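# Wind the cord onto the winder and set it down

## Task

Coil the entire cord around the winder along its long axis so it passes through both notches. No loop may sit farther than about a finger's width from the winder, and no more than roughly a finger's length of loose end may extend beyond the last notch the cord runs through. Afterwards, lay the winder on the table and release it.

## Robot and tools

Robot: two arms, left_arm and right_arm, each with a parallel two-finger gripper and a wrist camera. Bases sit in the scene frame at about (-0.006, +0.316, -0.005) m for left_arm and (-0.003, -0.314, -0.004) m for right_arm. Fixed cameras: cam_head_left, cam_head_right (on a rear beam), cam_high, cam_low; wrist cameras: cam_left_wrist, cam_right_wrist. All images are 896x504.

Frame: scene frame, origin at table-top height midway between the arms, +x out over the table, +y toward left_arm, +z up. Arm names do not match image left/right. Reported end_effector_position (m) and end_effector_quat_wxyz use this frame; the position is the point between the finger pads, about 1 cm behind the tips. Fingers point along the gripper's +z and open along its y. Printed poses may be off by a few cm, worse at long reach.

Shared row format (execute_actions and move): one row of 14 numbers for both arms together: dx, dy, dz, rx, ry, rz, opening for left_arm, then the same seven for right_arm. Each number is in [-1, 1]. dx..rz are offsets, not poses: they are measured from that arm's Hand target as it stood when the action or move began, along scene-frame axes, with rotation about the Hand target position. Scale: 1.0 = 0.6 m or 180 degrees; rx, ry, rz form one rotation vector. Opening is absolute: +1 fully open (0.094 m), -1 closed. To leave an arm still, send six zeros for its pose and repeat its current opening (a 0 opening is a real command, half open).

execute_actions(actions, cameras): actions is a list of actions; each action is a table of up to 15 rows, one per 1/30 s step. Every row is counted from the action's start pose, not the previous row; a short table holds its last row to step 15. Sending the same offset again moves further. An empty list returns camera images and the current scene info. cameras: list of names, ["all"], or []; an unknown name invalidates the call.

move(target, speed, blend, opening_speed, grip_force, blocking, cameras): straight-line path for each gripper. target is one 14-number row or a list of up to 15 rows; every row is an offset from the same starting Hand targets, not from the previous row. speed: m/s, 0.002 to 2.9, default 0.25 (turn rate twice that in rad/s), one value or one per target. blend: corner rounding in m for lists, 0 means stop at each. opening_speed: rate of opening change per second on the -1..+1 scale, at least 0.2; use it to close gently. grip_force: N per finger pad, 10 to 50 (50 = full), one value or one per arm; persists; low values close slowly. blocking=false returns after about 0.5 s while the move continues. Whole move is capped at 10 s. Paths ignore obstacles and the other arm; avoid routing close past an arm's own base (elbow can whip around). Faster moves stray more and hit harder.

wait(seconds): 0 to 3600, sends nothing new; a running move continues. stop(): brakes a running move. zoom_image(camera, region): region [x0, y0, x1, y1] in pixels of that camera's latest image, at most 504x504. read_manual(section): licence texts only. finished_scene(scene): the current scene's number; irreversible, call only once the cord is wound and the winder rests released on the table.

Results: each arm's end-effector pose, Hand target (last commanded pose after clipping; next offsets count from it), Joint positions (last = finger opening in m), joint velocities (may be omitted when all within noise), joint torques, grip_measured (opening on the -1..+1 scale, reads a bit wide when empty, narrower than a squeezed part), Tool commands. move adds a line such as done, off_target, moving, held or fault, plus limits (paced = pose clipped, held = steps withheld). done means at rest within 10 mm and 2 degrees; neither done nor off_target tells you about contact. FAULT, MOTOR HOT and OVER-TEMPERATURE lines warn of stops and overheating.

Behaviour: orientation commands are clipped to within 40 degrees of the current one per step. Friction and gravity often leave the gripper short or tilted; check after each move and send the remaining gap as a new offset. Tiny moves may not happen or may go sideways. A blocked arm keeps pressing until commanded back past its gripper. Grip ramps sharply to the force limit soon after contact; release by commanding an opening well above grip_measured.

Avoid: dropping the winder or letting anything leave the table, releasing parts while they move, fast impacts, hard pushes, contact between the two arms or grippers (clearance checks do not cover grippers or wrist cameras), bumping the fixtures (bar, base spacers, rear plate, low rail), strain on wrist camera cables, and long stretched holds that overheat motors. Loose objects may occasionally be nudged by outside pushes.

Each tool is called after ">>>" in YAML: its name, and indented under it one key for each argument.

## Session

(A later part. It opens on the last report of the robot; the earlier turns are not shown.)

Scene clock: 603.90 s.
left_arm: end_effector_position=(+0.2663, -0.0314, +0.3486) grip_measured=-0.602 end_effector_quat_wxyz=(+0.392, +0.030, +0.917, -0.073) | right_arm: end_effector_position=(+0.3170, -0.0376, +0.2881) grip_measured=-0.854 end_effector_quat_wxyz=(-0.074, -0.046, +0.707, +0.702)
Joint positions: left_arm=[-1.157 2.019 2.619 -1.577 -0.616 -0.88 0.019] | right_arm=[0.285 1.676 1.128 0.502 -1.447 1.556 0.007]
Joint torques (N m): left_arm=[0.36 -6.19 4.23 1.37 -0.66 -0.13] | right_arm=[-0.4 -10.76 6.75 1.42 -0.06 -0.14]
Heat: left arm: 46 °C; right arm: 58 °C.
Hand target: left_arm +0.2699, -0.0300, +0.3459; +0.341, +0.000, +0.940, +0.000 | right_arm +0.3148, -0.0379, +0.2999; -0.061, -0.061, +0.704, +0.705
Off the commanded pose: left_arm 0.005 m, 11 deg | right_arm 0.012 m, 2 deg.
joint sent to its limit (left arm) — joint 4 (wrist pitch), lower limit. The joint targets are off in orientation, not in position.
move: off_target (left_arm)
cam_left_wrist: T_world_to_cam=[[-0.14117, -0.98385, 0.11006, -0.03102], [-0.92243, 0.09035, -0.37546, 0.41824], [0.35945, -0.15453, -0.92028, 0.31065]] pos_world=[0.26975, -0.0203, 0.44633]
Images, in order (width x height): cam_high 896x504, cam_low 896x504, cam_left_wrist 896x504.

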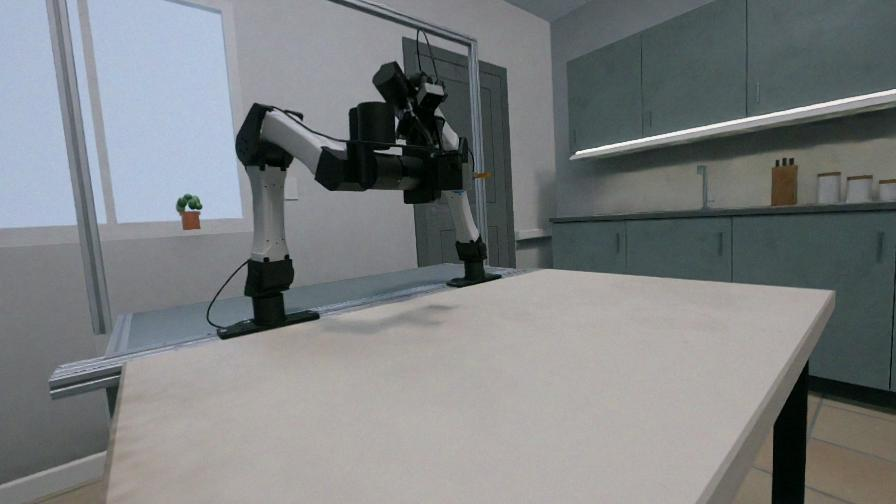

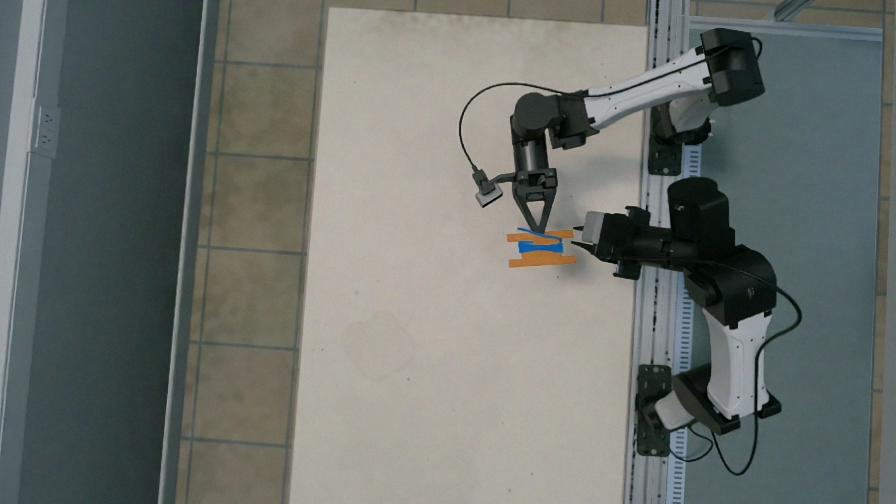

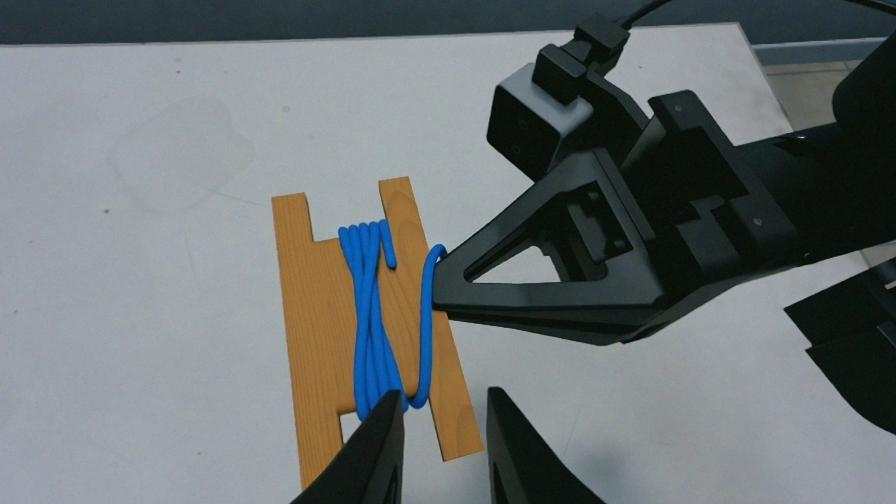

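>>> move:
  target:
    - [0.03,-0.002,-0.05,0,-0.03,0,-0.76,0,0,0,0,0,0,-1]
    - [0.038,-0.002,-0.09,0,-0.03,0,-0.76,0,0,0,0,0,0,-1]
  speed: 0.1
  cameras: ["cam_left_wrist","cam_right_wrist"]

Scene clock: 618.60 s.
left_arm: end_effector_position=(+0.2930, -0.0332, +0.2948) grip_measured=-0.758 end_effector_quat_wxyz=(+0.396, +0.006, +0.918, +0.009) | right_arm: end_effector_position=(+0.3218, -0.0382, +0.2832) grip_measured=-0.854 end_effector_quat_wxyz=(-0.072, -0.028, +0.711, +0.699)
Joint positions: left_arm=[-1.134 2.076 2.463 -1.514 -0.712 -0.936 0.011] | right_arm=[0.281 1.676 1.125 0.463 -1.423 1.538 0.007]
Joint torques (N m): left_arm=[1.16 -8.75 3.32 1.23 -0.17 -0.15] | right_arm=[-0.02 -10.93 7.17 1.62 -0.33 -0.16]
Heat: left arm: 45 °C; right arm: 59 °C.
Hand target: left_arm +0.2927, -0.0311, +0.2920; +0.385, +0.000, +0.923, +0.000 | right_arm +0.3149, -0.0379, +0.2999; -0.060, -0.061, +0.704, +0.705
Off the commanded pose: left_arm 0.004 m, 2 deg | right_arm 0.018 m, 4 deg.
move: done
cam_left_wrist: T_world_to_cam=[[-0.03411, -0.99917, -0.02211, -0.01601], [-0.92692, 0.0399, -0.37313, 0.42184], [0.37371, 0.00777, -0.92751, 0.25461]] pos_world=[0.29531, -0.03481, 0.3932]
cam_right_wrist: T_world_to_cam=[[-0.04371, -0.02209, -0.9988, 0.29539], [-0.82604, -0.56152, 0.04857, 0.26819], [-0.56192, 0.82717, 0.00629, 0.30003]] pos_world=[0.40303, -0.09105, 0.28012]

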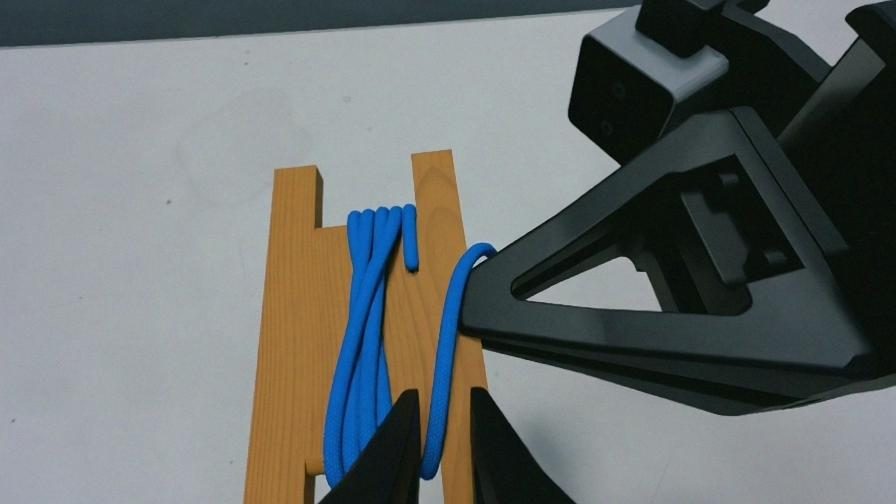

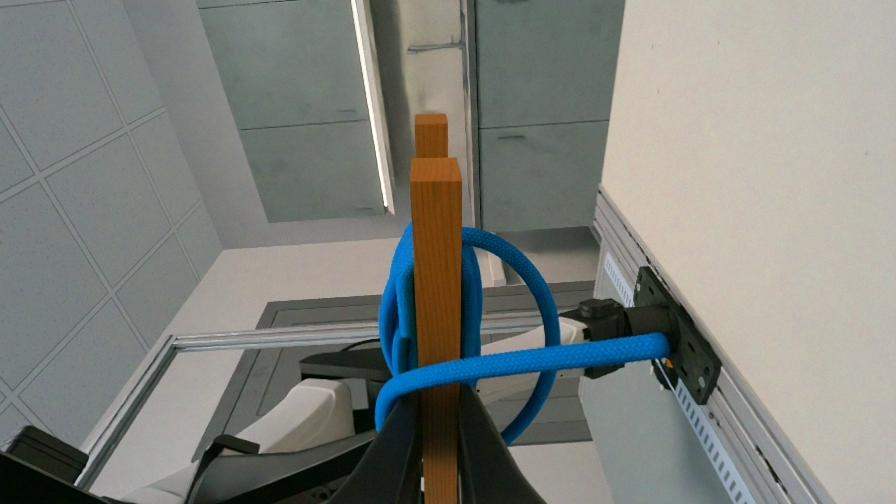

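>>> move:
  target:
    - [0,0,0.004,0,0,0,-0.86,0,0,0,0,0,0,-1]
    - [0.015,0.008,0.06,0,0,0,-0.86,0,0,0,0,0,0,-1]
    - [0.075,0.018,0.085,0,0,0,-0.86,0,0,0,0,0,0,-1]
    - [0.15,0.022,0.06,0,0,0,-0.86,0,0,0,0,0,0,-1]
    - [0.21,0.022,0.03,0,0,0,-0.86,0,0,0,0,0,0,-1]
  speed: 0.1
  blend: [0,0.01,0.01,0.01,0]
  cameras: ["cam_left_wrist","cam_right_wrist","cam_low"]

>>> zoom_image:
  camera: "cam_low"
  region: [450, 200, 600, 320]

Scene clock: 634.13 s.
left_arm: end_effector_position=(+0.4122, -0.0111, +0.3075) grip_measured=-0.858 end_effector_quat_wxyz=(+0.417, +0.011, +0.909, -0.017) | right_arm: end_effector_position=(+0.3197, -0.0385, +0.2842) grip_measured=-0.854 end_effector_quat_wxyz=(-0.073, -0.036, +0.709, +0.700)
Joint positions: left_arm=[-0.856 2.3 2.844 -1.41 -0.556 -0.607 0.007] | right_arm=[0.281 1.676 1.125 0.471 -1.435 1.537 0.007]
Joint torques (N m): left_arm=[0.39 -7.58 6.5 1.99 -0.28 0.12] | right_arm=[-0.18 -10.74 7.06 1.52 -0.18 -0.03]
Heat: left arm: 47 °C; right arm: 59 °C.
Hand target: left_arm +0.4187, -0.0178, +0.3100; +0.385, +0.000, +0.923, +0.000 | right_arm +0.3149, -0.0379, +0.2999; -0.060, -0.061, +0.704, +0.705
Off the commanded pose: left_arm 0.010 m, 5 deg | right_arm 0.016 m, 3 deg.
elbow stopped short (left arm): the move would have taken joint 3 (elbow) straighter than the controller allows.
move: off_target (left_arm)
cam_left_wrist: T_world_to_cam=[[-0.0635, -0.99777, 0.02082, 0.00939], [-0.907, 0.049, -0.41826, 0.54188], [0.4163, -0.04544, -0.90809, 0.19756]] pos_world=[0.40984, -0.0082, 0.40585]
cam_right_wrist: T_world_to_cam=[[-0.0347, -0.01889, -0.99922, 0.29363], [-0.81927, -0.57207, 0.03926, 0.2663], [-0.57236, 0.81999, 0.00437, 0.30273]] pos_world=[0.40163, -0.09035, 0.28162]
Images, in order (width x height): cam_low 896x504, cam_left_wrist 896x504, cam_right_wrist 896x504.

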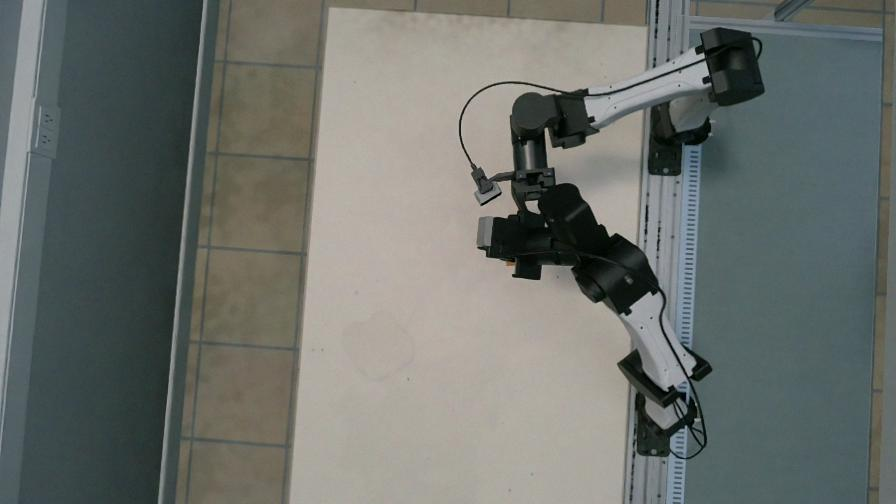

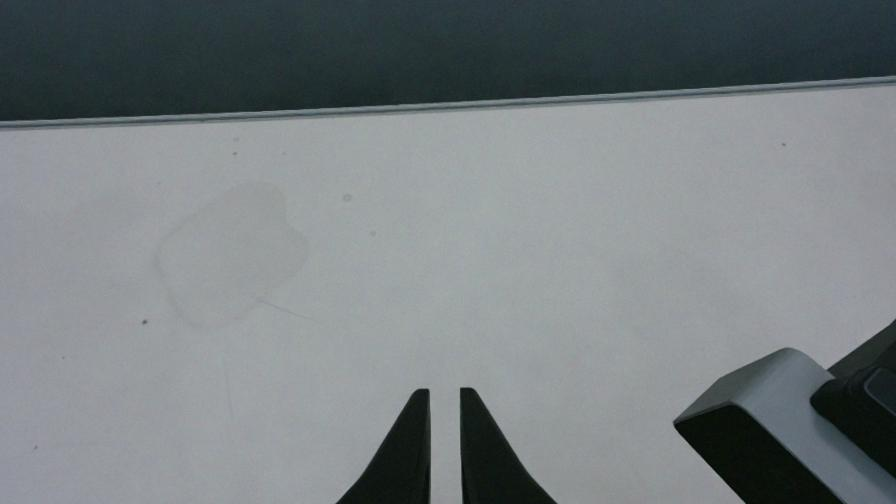

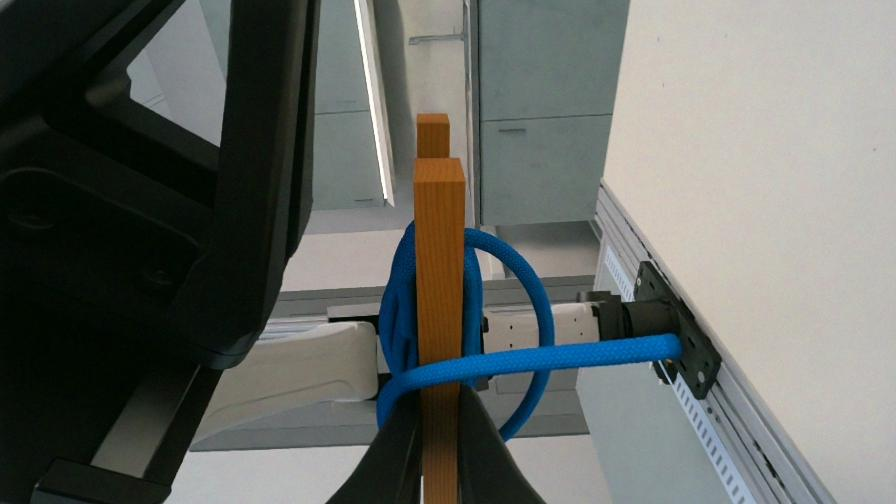

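Scaled by 3.360 from the camera's image (finer frame: 1280x720).

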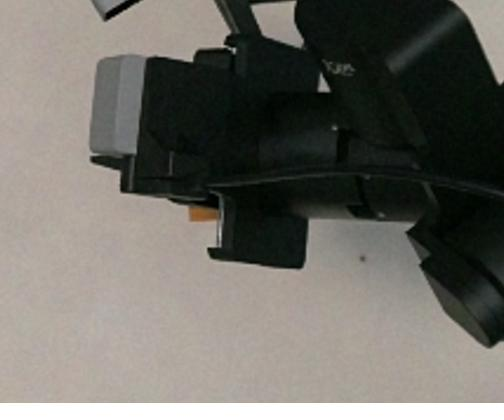

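>>> move:
  target:
    - [-0.08,0.0,0.06,0,0,0,-0.76,0,0,0,0,0,0,-1]
    - [-0.215,-0.02,0.06,0,0,0,-0.76,0,0,0,0,0,0,-1]
    - [-0.21,-0.022,-0.025,0,0,0,-0.76,0,0,0,0,0,0,-1]
    - [-0.21,-0.022,-0.025,0,0,0,-1,0,0,0,0,0,0,-1]
  speed: 0.15
  blend: [0.01,0.01,0,0]
  cameras: ["cam_left_wrist"]

Scene clock: 643.77 s.
left_arm: end_effector_position=(+0.2981, -0.0378, +0.2941) grip_measured=-0.997 end_effector_quat_wxyz=(+0.396, +0.003, +0.918, +0.003) | right_arm: end_effector_position=(+0.3208, -0.0380, +0.2817) grip_measured=-0.854 end_effector_quat_wxyz=(-0.076, -0.027, +0.711, +0.698)
Joint positions: left_arm=[-1.126 2.098 2.493 -1.507 -0.705 -0.933 0] | right_arm=[0.282 1.676 1.123 0.455 -1.425 1.536 0.007]
Joint torques (N m): left_arm=[0.39 -9.65 3.54 0.95 -0.25 -0.17] | right_arm=[0.05 -10.91 7.39 1.54 -0.39 -0.19]
Heat: left arm: 48 °C; right arm: 59 °C.
Hand target: left_arm +0.2928, -0.0310, +0.2949; +0.385, -0.001, +0.923, +0.000 | right_arm +0.3148, -0.0378, +0.2999; -0.061, -0.061, +0.704, +0.705
Off the commanded pose: left_arm 0.009 m, 2 deg | right_arm 0.019 m, 4 deg.
elbow stopped short (left arm): the move would have taken joint 3 (elbow) straighter than the controller allows.
move: done
cam_left_wrist: T_world_to_cam=[[-0.03176, -0.99947, -0.00787, -0.02537], [-0.92643, 0.03239, -0.37508, 0.42656], [0.37514, -0.00462, -0.92696, 0.25102]] pos_world=[0.30021, -0.03801, 0.39248]

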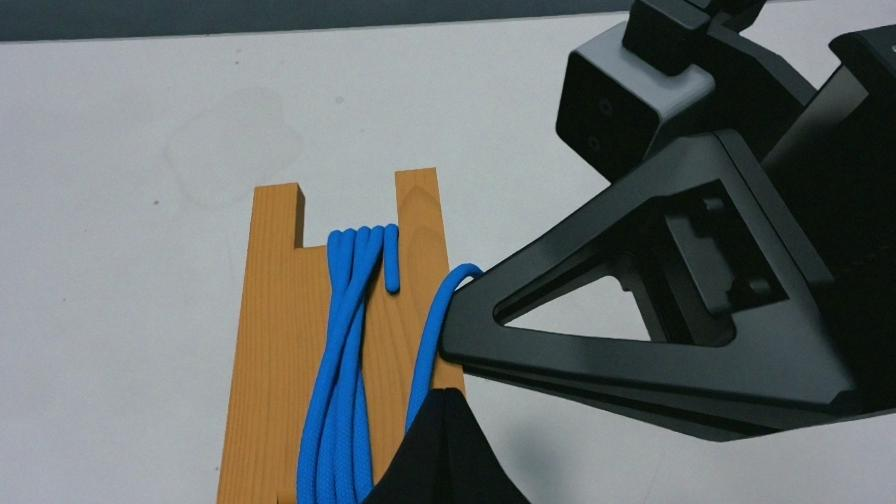

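>>> move:
  target:
    - [0,0,0.03,0,0,0,-0.74,0,0,0,0,0,0,-1]
    - [0.004,0.014,0.02,0,0,0,-0.74,0,0,0,0,0,0,-1]
    - [0.004,0.014,-0.008,0,0,0,-0.74,0,0,0,0,0,0,-1]
    - [0.004,0.014,-0.008,0,0,0,-1,0,0,0,0,0,0,-1]
  speed: 0.08
  cameras: ["cam_left_wrist"]

Scene clock: 652.77 s.
left_arm: end_effector_position=(+0.3002, -0.0284, +0.2922) grip_measured=-0.964 end_effector_quat_wxyz=(+0.399, -0.007, +0.917, -0.001) | right_arm: end_effector_position=(+0.3197, -0.0382, +0.2799) grip_measured=-0.854 end_effector_quat_wxyz=(-0.082, -0.024, +0.712, +0.697)
Joint positions: left_arm=[-1.112 2.021 2.354 -1.427 -0.703 -0.933 0.002] | right_arm=[0.282 1.676 1.122 0.44 -1.43 1.531 0.007]
Joint torques (N m): left_arm=[0.42 -8.94 3.85 1.01 -0.18 0.03] | right_arm=[-0.25 -11.08 7.79 1.6 -0.3 -0.21]
Heat: left arm: 49 °C; right arm: 59 °C.
Hand target: left_arm +0.2951, -0.0226, +0.2902; +0.385, +0.000, +0.923, +0.000 | right_arm +0.3148, -0.0378, +0.3000; -0.060, -0.061, +0.704, +0.705
Off the commanded pose: left_arm 0.008 m, 2 deg | right_arm 0.021 m, 5 deg.
move: done
cam_left_wrist: T_world_to_cam=[[-0.01818, -0.9998, 0.00796, -0.02462], [-0.92423, 0.01377, -0.38158, 0.42827], [0.38139, -0.01429, -0.9243, 0.24565]] pos_world=[0.30169, -0.027, 0.39066]

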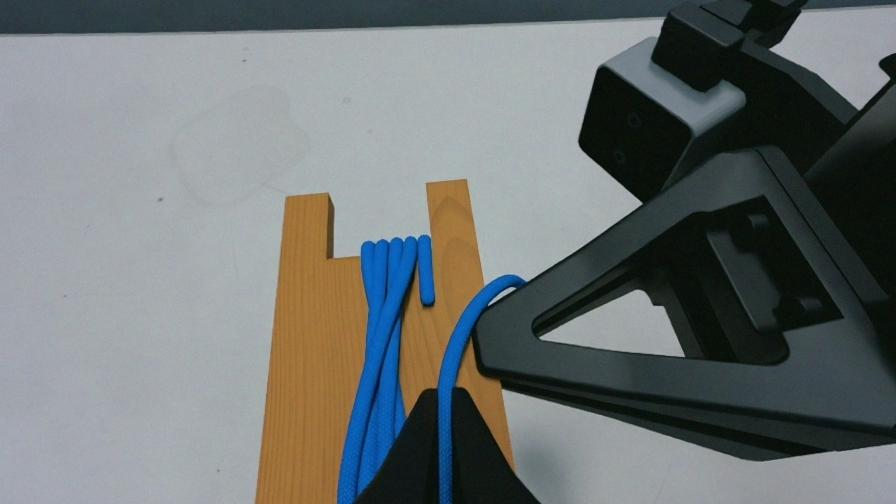

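>>> move:
  target:
    - [0.015,0.015,0.06,0,0,0,-1,0,0,0,0,0,0,-1]
    - [0.05,0.03,0.085,0,0,0,-1,0,0,0,0,0,0,-1]
  speed: 0.06
  grip_force: [10,50]
  blend: [0.01,0]
  cameras: ["cam_left_wrist","cam_right_wrist"]

Scene clock: 660.00 s.
left_arm: end_effector_position=(+0.3122, -0.0122, +0.3284) grip_measured=-0.939 end_effector_quat_wxyz=(+0.380, +0.022, +0.924, -0.026) | right_arm: end_effector_position=(+0.3219, -0.0378, +0.2875) grip_measured=-0.854 end_effector_quat_wxyz=(-0.065, -0.036, +0.708, +0.702)
Joint positions: left_arm=[-1.034 2.102 2.683 -1.595 -0.589 -0.797 0.003] | right_arm=[0.282 1.676 1.127 0.5 -1.423 1.554 0.007]
Joint torques (N m): left_arm=[1.94 -6.9 7.2 1.54 -0.93 0.14] | right_arm=[-0.21 -10.52 6.75 1.35 -0.36 -0.13]
Heat: left arm: 49 °C; right arm: 59 °C.
Hand target: left_arm +0.3251, -0.0048, +0.3410; +0.385, +0.000, +0.923, +0.000 | right_arm +0.3147, -0.0379, +0.2998; -0.061, -0.061, +0.704, +0.705
Off the commanded pose: left_arm 0.020 m, 4 deg | right_arm 0.014 m, 3 deg.
joint read past its limit (left arm) — joint 4 (wrist pitch), lower limit.
joint sent to its limit (left arm) — joint 4 (wrist pitch), lower limit. The joint targets are off in orientation, not in position.
grip_force (N): 10, 50
move: off_target (left_arm)
cam_left_wrist: T_world_to_cam=[[-0.08874, -0.99554, 0.03208, 0.00567], [-0.93612, 0.07235, -0.34416, 0.44515], [0.34031, -0.06057, -0.93836, 0.29158]] pos_world=[0.31799, -0.00891, 0.42663]
cam_right_wrist: T_world_to_cam=[[-0.02269, -0.01336, -0.99965, 0.29346], [-0.8261, -0.56291, 0.02627, 0.27465], [-0.56307, 0.82641, 0.00174, 0.30129]] pos_world=[0.40319, -0.09047, 0.28562]

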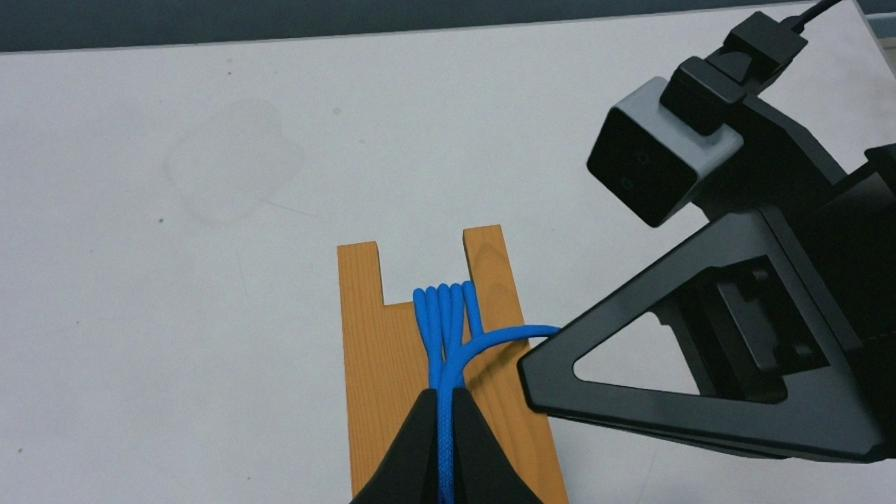

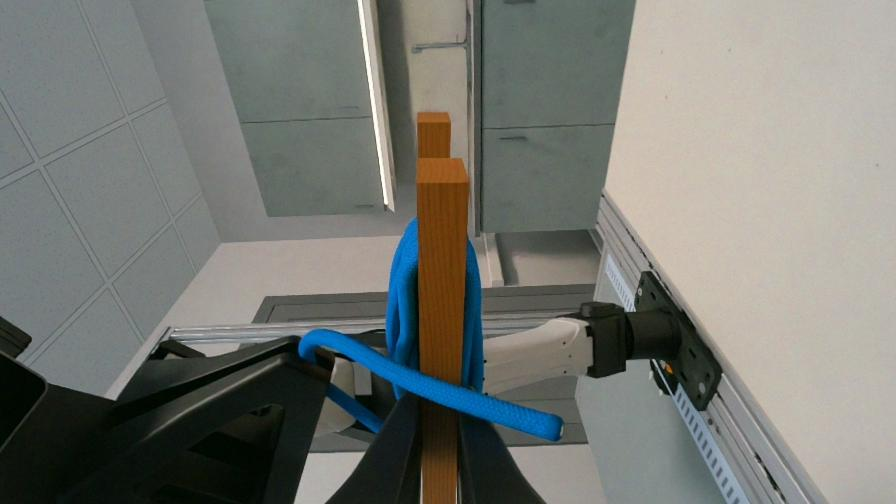

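>>> move:
  target:
    - [0,0,0,0,0,0,-0.91,0,0,0,0,0,0,-1]
    - [0.05,0.03,0.03,0,0,0,-0.91,0,0,0,0,0,0,-1]
    - [0.1,0.03,0.02,0,0,0,-0.91,0,0,0,0,0,0,-1]
  speed: 0.06
  blend: [0,0.01,0]
  cameras: ["cam_left_wrist","cam_right_wrist"]

Scene clock: 668.87 s.
left_arm: end_effector_position=(+0.3782, +0.0196, +0.3504) grip_measured=-0.912 end_effector_quat_wxyz=(+0.422, +0.012, +0.906, -0.019) | right_arm: end_effector_position=(+0.3197, -0.0381, +0.2877) grip_measured=-0.854 end_effector_quat_wxyz=(-0.069, -0.041, +0.708, +0.702)
Joint positions: left_arm=[-0.868 2.179 2.844 -1.523 -0.566 -0.61 0.004] | right_arm=[0.282 1.676 1.127 0.5 -1.436 1.554 0.007]
Joint torques (N m): left_arm=[0.57 -6.52 5.93 1.97 -0.28 0.12] | right_arm=[0.02 -10.88 6.79 1.37 -0.17 -0.11]
Heat: left arm: 48 °C; right arm: 59 °C.
Hand target: left_arm +0.3851, +0.0133, +0.3532; +0.385, +0.000, +0.923, +0.000 | right_arm +0.3147, -0.0378, +0.2998; -0.061, -0.061, +0.704, +0.705
Off the commanded pose: left_arm 0.010 m, 5 deg | right_arm 0.013 m, 3 deg.
elbow stopped short (left arm): the move would have taken joint 3 (elbow) straighter than the controller allows.
grip_force (N): 10, 50
move: off_target (left_arm)
cam_left_wrist: T_world_to_cam=[[-0.0676, -0.99745, 0.02312, 0.0377], [-0.90194, 0.05119, -0.42882, 0.52935], [0.42654, -0.04984, -0.90309, 0.24651]] pos_world=[0.37484, 0.0228, 0.44875]
cam_right_wrist: T_world_to_cam=[[-0.02267, -0.0129, -0.99966, 0.29357], [-0.81891, -0.57334, 0.02597, 0.27008], [-0.57347, 0.81922, 0.00244, 0.30321]] pos_world=[0.40171, -0.08976, 0.28572]

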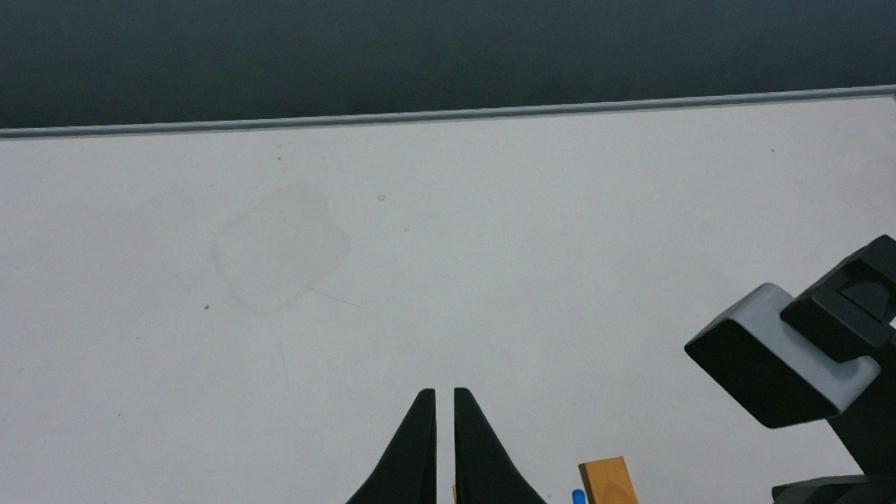

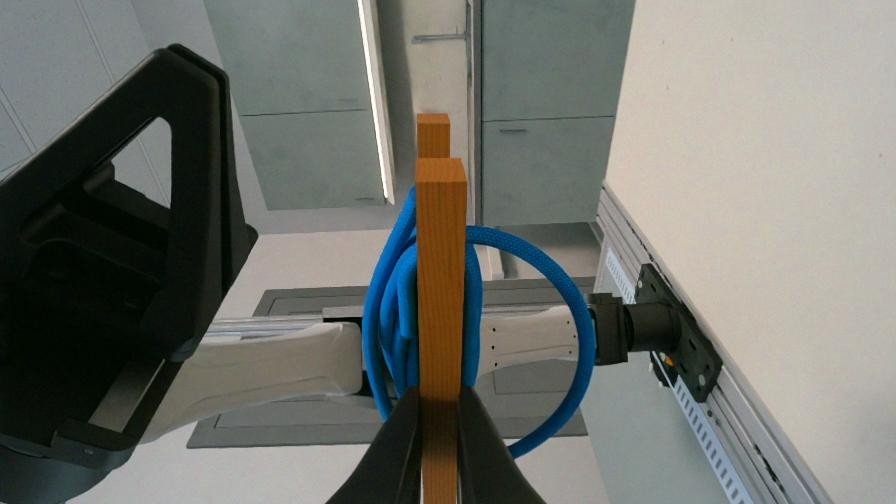

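>>> move:
  target: [-0.05,0.2,0.08,0,0,0,-0.7,0,0,0,0,0,0,-1]
  grip_force: 50
  cameras: ["cam_low","cam_left_wrist"]

>>> zoom_image:
  camera: "cam_low"
  region: [450, 200, 600, 320]

Scene clock: 673.87 s.
left_arm: end_effector_position=(+0.3611, +0.1295, +0.3946) grip_measured=-0.702 end_effector_quat_wxyz=(+0.407, +0.000, +0.913, -0.006) | right_arm: end_effector_position=(+0.3197, -0.0381, +0.2877) grip_measured=-0.854 end_effector_quat_wxyz=(-0.069, -0.041, +0.708, +0.702)
Joint positions: left_arm=[-0.664 1.899 2.648 -1.577 -0.441 -0.474 0.014] | right_arm=[0.282 1.676 1.127 0.5 -1.436 1.554 0.007]
Joint torques (N m): left_arm=[0.35 -7.39 3.59 1.68 -0.22 0.12] | right_arm=[-0.1 -10.71 6.63 1.38 -0.22 -0.1]
Heat: left arm: 47 °C; right arm: 59 °C.
Hand target: left_arm +0.3551, +0.1333, +0.4011; +0.385, +0.000, +0.923, +0.000 | right_arm +0.3147, -0.0378, +0.2998; -0.061, -0.061, +0.704, +0.705
Off the commanded pose: left_arm 0.010 m, 3 deg | right_arm 0.013 m, 3 deg.
joint sent to its limit (left arm) — joint 4 (wrist pitch), lower limit. The joint targets are off in orientation, not in position.
move: off_target (left_arm)
cam_left_wrist: T_world_to_cam=[[-0.03416, -0.99936, 0.01086, 0.13809], [-0.91762, 0.02705, -0.39653, 0.52323], [0.39598, -0.02351, -0.91796, 0.31274]] pos_world=[0.361, 0.1312, 0.49306]

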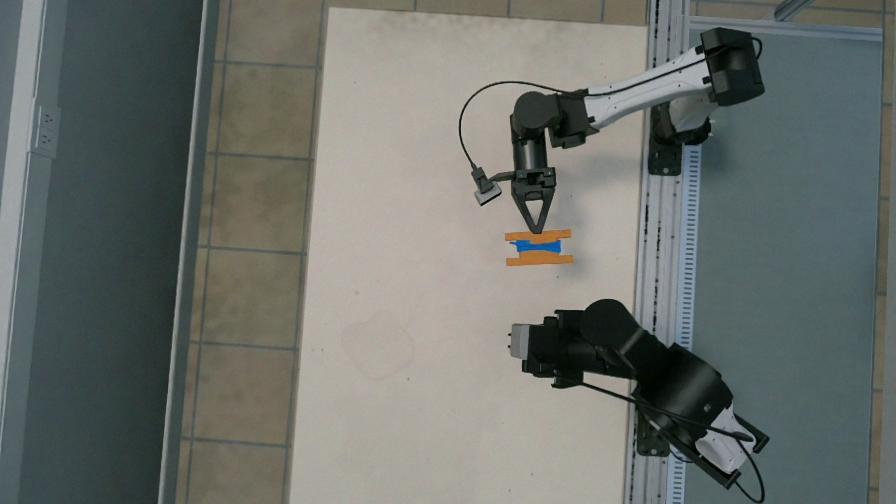

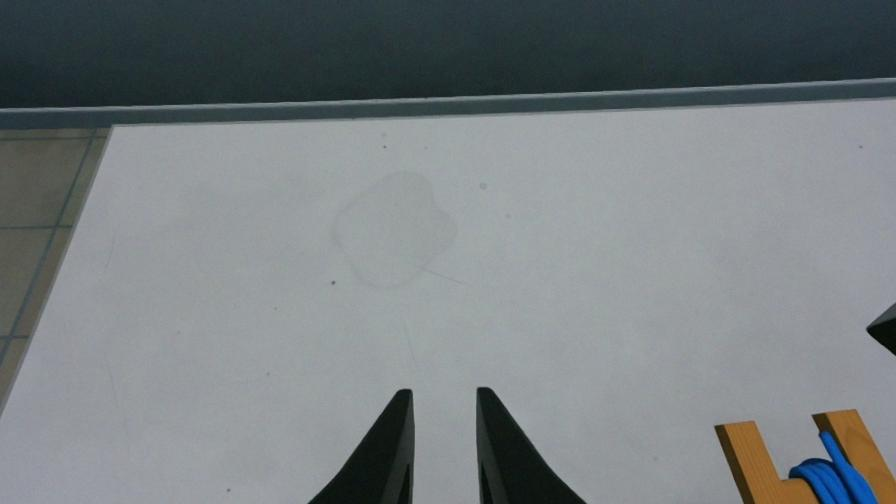

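Scaled by 3.360 from the camera's image (finer frame: 1280x720).

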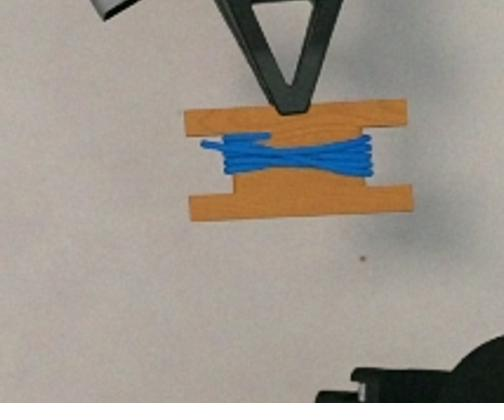

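>>> move:
  target: [-0.12,-0.26,-0.06,0,0,0,-0.7,0,0,0,0,0,0,-1]
  cameras: ["cam_left_wrist","cam_right_wrist"]

>>> zoom_image:
  camera: "cam_left_wrist"
  region: [280, 130, 680, 500]

Scene clock: 686.47 s.
left_arm: end_effector_position=(+0.2799, -0.0243, +0.3611) grip_measured=-0.702 end_effector_quat_wxyz=(+0.426, +0.032, +0.903, -0.051) | right_arm: end_effector_position=(+0.3197, -0.0381, +0.2877) grip_measured=-0.854 end_effector_quat_wxyz=(-0.069, -0.041, +0.708, +0.702)
Joint positions: left_arm=[-1.143 2.042 2.673 -1.577 -0.686 -0.825 0.014] | right_arm=[0.282 1.676 1.127 0.5 -1.436 1.554 0.007]
Joint torques (N m): left_arm=[0.17 -6.16 6.09 1.42 -0.67 -0.15] | right_arm=[-0.16 -10.74 6.8 1.45 -0.2 -0.09]
Heat: left arm: 46 °C; right arm: 59 °C.
Hand target: left_arm +0.2832, -0.0227, +0.3652; +0.385, +0.000, +0.923, +0.000 | right_arm +0.3147, -0.0378, +0.2998; -0.061, -0.061, +0.704, +0.705
Off the commanded pose: left_arm 0.005 m, 9 deg | right_arm 0.013 m, 3 deg.
joint sent to its limit (left arm) — joint 4 (wrist pitch), lower limit. The joint targets are off in orientation, not in position.
move: off_target (left_arm)
cam_left_wrist: T_world_to_cam=[[-0.13147, -0.98932, 0.06301, -0.00938], [-0.89376, 0.09079, -0.43926, 0.44985], [0.42885, -0.11406, -0.89615, 0.29125]] pos_world=[0.27592, -0.0169, 0.4592]
cam_right_wrist: T_world_to_cam=[[-0.02267, -0.0129, -0.99966, 0.29357], [-0.81891, -0.57334, 0.02597, 0.27008], [-0.57347, 0.81922, 0.00244, 0.30321]] pos_world=[0.40171, -0.08976, 0.28572]

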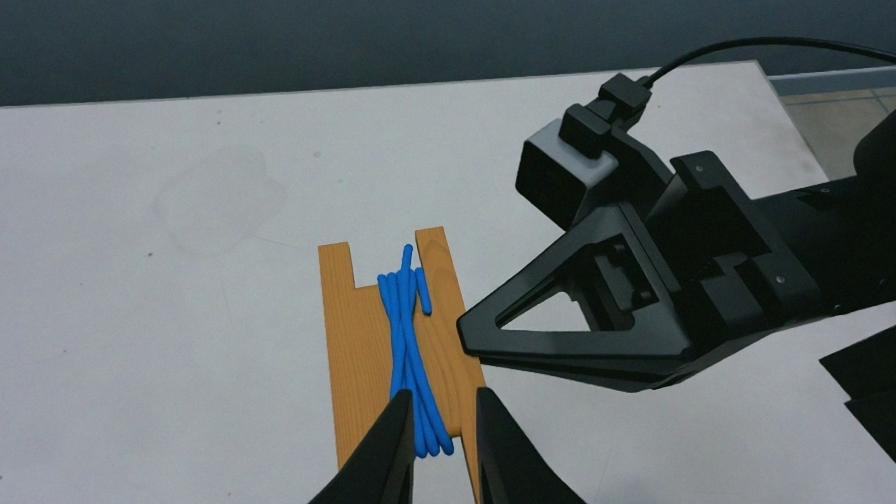

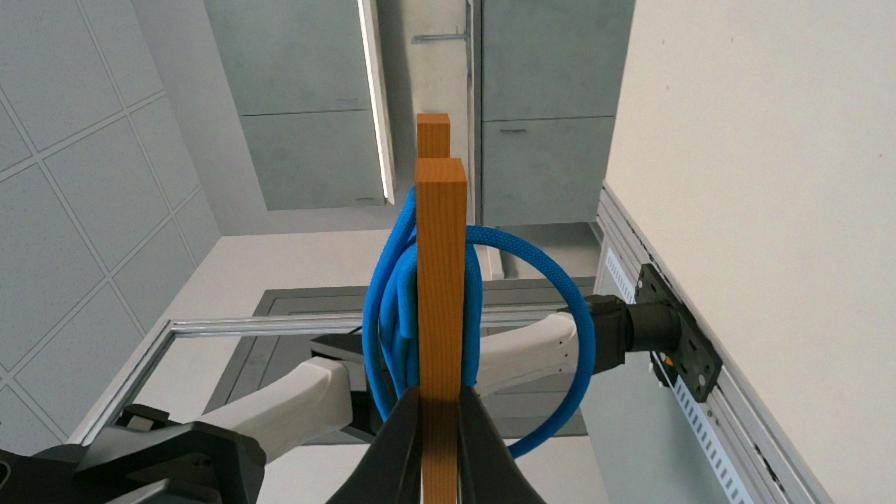

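Scaled by 1.260 from the camera's image (finer frame: 1280x720).

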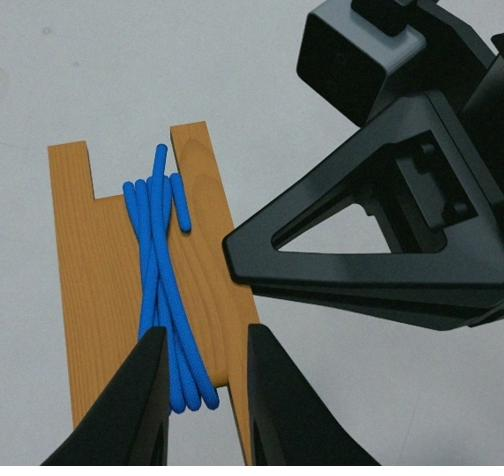

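>>> move:
  target:
    - [0.03,0.015,-0.075,0,0,0,-0.74,0,0,0,0,0,0,-1]
    - [0.035,0.015,-0.105,0,0,0,-0.74,0,0,0,0,0,0,-1]
  speed: 0.1
  cameras: ["cam_left_wrist","cam_right_wrist"]

Scene clock: 700.47 s.
left_arm: end_effector_position=(+0.3044, -0.0154, +0.2977) grip_measured=-0.738 end_effector_quat_wxyz=(+0.386, +0.010, +0.922, +0.017) | right_arm: end_effector_position=(+0.3207, -0.0381, +0.2850) grip_measured=-0.854 end_effector_quat_wxyz=(-0.075, -0.030, +0.710, +0.700)
Joint positions: left_arm=[-1.082 2.046 2.439 -1.512 -0.68 -0.882 0.012] | right_arm=[0.281 1.676 1.127 0.475 -1.43 1.553 0.007]
Joint torques (N m): left_arm=[0.8 -9.29 3.69 1.39 -0.27 -0.11] | right_arm=[-0.25 -10.85 6.82 1.57 -0.33 -0.23]
Heat: left arm: 46 °C; right arm: 59 °C.
Hand target: left_arm +0.3041, -0.0137, +0.3022; +0.385, +0.000, +0.923, +0.000 | right_arm +0.3148, -0.0379, +0.2999; -0.061, -0.061, +0.704, +0.705
Off the commanded pose: left_arm 0.005 m, 2 deg | right_arm 0.016 m, 4 deg.
move: done
cam_left_wrist: T_world_to_cam=[[-0.03386, -0.99869, -0.03838, 0.00696], [-0.93488, 0.04523, -0.35207, 0.42894], [0.35334, 0.02396, -0.93519, 0.26159]] pos_world=[0.30882, -0.01872, 0.39592]
cam_right_wrist: T_world_to_cam=[[-0.04532, -0.02, -0.99877, 0.2977], [-0.82177, -0.56774, 0.04866, 0.26561], [-0.56802, 0.82296, 0.0093, 0.30014]] pos_world=[0.40224, -0.09025, 0.28162]

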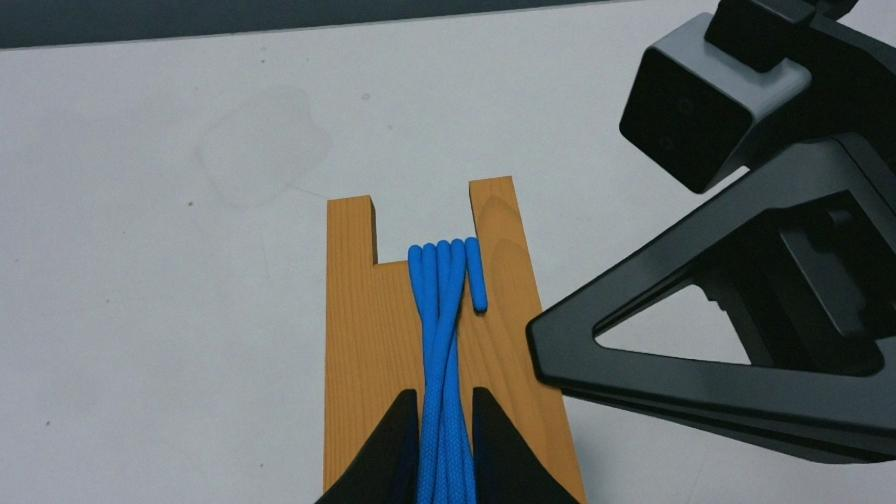

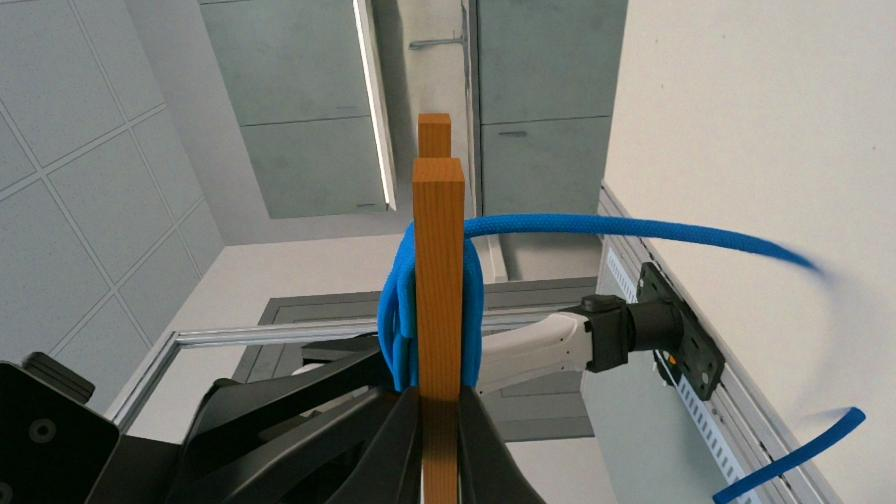

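>>> move:
  target:
    - [0,0.0,0.12,0,0,0,-0.74,0,0,0,0,0,0,-1]
    - [0.05,0.26,0.16,0,0,0,-0.74,0,0,0,0,0,0,-1]
  cameras: []

>>> move:
  target: [0,0,0,0,-0.25,0,-0.74,0,0,0,0,0,0,-1]
  cameras: []

>>> move:
  target: [0.05,-0.07,-0.26,0,0,-0.4167,-0.74,0,0,0,0,0,0,-1]
  cameras: ["cam_low","cam_high","cam_right_wrist"]

>>> zoom_image:
  camera: "cam_low"
  region: [450, 200, 600, 320]

>>> zoom_image:
  camera: "cam_high"
  region: [400, 130, 600, 330]

Scene clock: 718.43 s.
left_arm: end_effector_position=(+0.3407, +0.1367, +0.3911) grip_measured=-0.738 end_effector_quat_wxyz=(+0.395, +0.000, +0.919, -0.001) | right_arm: end_effector_position=(+0.3196, -0.0383, +0.2858) grip_measured=-0.854 end_effector_quat_wxyz=(-0.075, -0.035, +0.709, +0.701)
Joint positions: left_arm=[-0.685 1.808 2.52 -1.576 -0.452 -0.501 0.012] | right_arm=[0.281 1.676 1.127 0.483 -1.436 1.553 0.007]
Joint torques (N m): left_arm=[0.69 -7.19 3.64 1.6 -0.22 0.11] | right_arm=[-0.17 -10.73 6.9 1.44 -0.2 -0.2]
Heat: left arm: 47 °C; right arm: 59 °C.
Hand target: left_arm +0.3341, +0.1423, +0.3983; +0.385, +0.000, +0.923, +0.000 | right_arm +0.3147, -0.0379, +0.2999; -0.061, -0.061, +0.704, +0.705
Off the commanded pose: left_arm 0.011 m, 1 deg | right_arm 0.015 m, 4 deg.
joint sent to its limit (left arm) — joint 4 (wrist pitch), lower limit. The joint targets still meet the commanded pose.
move: off_target (left_arm)

Scene clock: 721.23 s.
left_arm: end_effector_position=(+0.3362, +0.1373, +0.3868) grip_measured=-0.738 end_effector_quat_wxyz=(+0.696, +0.009, +0.718, +0.008) | right_arm: end_effector_position=(+0.3196, -0.0383, +0.2858) grip_measured=-0.854 end_effector_quat_wxyz=(-0.075, -0.035, +0.709, +0.701)
Joint positions: left_arm=[-0.824 1.171 1.117 0.016 -0.799 -0.021 0.012] | right_arm=[0.281 1.676 1.127 0.483 -1.436 1.553 0.007]
Joint torques (N m): left_arm=[0.77 -4.21 5.93 2.41 -0.04 0.12] | right_arm=[-0.2 -10.77 6.86 1.47 -0.25 -0.19]
Heat: left arm: 47 °C; right arm: 59 °C.
Hand target: left_arm +0.3341, +0.1422, +0.3982; +0.709, +0.000, +0.705, +0.000 | right_arm +0.3147, -0.0379, +0.2999; -0.061, -0.061, +0.704, +0.705
Off the commanded pose: left_arm 0.013 m, 2 deg | right_arm 0.015 m, 3 deg.
move: off_target (left_arm)

Scene clock: 725.03 s.
left_arm: end_effector_position=(+0.3594, +0.1000, +0.2334) grip_measured=-0.738 end_effector_quat_wxyz=(+0.552, +0.422, +0.574, -0.433) | right_arm: end_effector_position=(+0.3196, -0.0383, +0.2858) grip_measured=-0.854 end_effector_quat_wxyz=(-0.075, -0.035, +0.709, +0.701)
Joint positions: left_arm=[-0.162 1.622 0.818 0.811 1.162 -0.037 0.012] | right_arm=[0.281 1.676 1.127 0.483 -1.436 1.553 0.007]
Joint torques (N m): left_arm=[0.62 -4.05 7.87 2.19 0.08 -0.14] | right_arm=[-0.08 -10.71 6.9 1.43 -0.19 -0.15]
Heat: left arm: 46 °C; right arm: 59 °C.
Hand target: left_arm +0.3642, +0.1003, +0.2422; +0.562, +0.429, +0.560, -0.432 | right_arm +0.3147, -0.0379, +0.2999; -0.061, -0.061, +0.704, +0.705
Off the commanded pose: left_arm 0.010 m, 2 deg | right_arm 0.015 m, 3 deg.
move: done
cam_right_wrist: T_world_to_cam=[[-0.03842, -0.01777, -0.9991, 0.29639], [-0.8184, -0.57314, 0.04166, 0.26528], [-0.57336, 0.81927, 0.00748, 0.30181]] pos_world=[0.40154, -0.08995, 0.28282]
Images, in order (width x height): cam_high 896x504, cam_low 896x504, cam_right_wrist 896x504.

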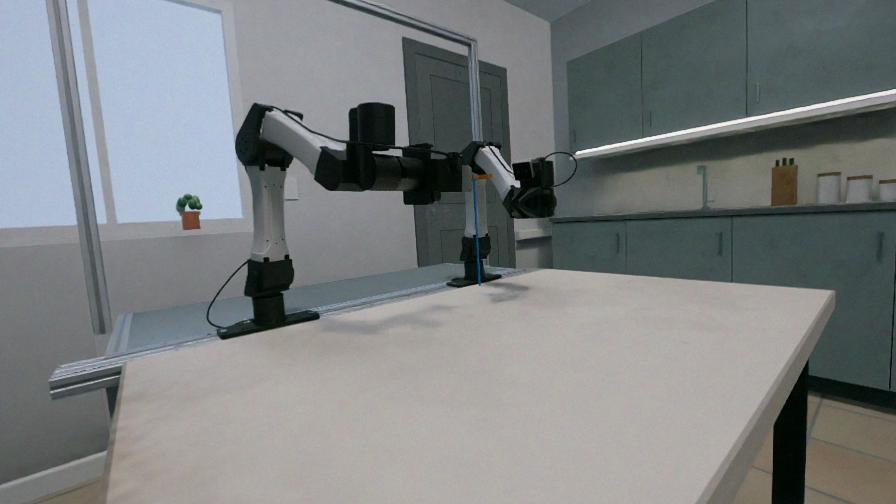

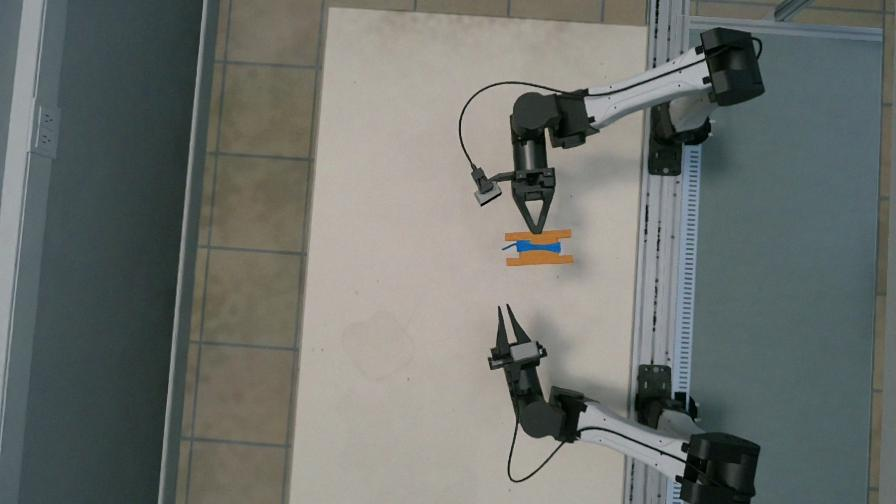

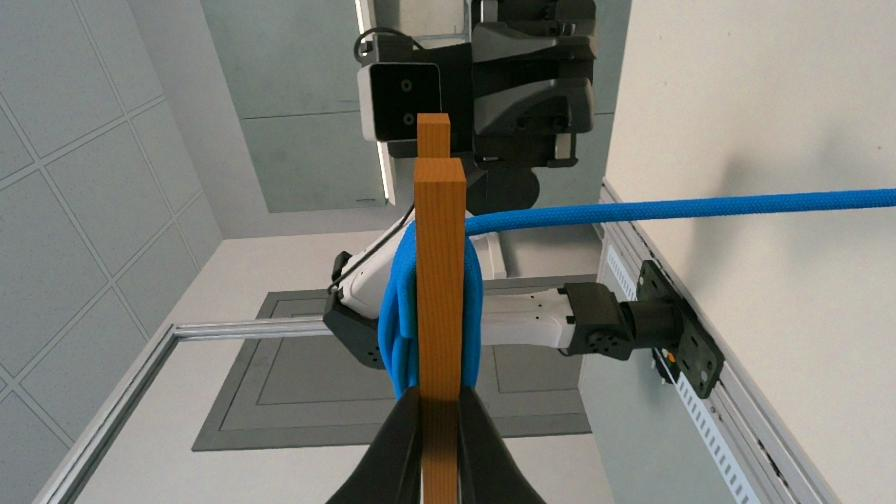

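Scaled by 3.360 from the camera's image (finer frame: 1280x720).

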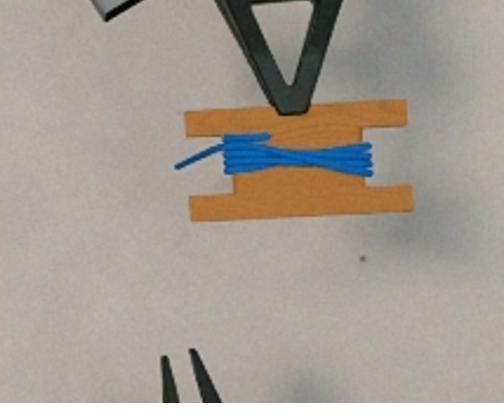

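Scaled by 2.520 from the camera's image (finer frame: 1280x720).

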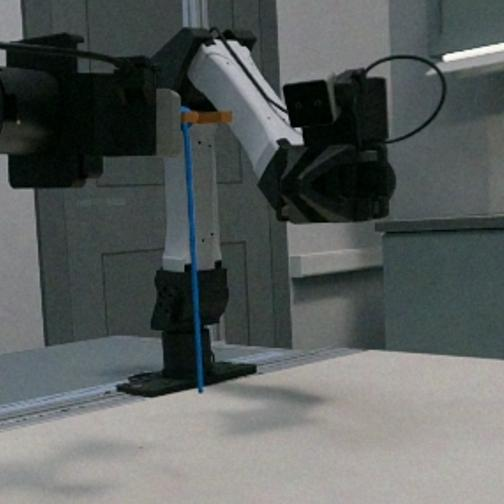

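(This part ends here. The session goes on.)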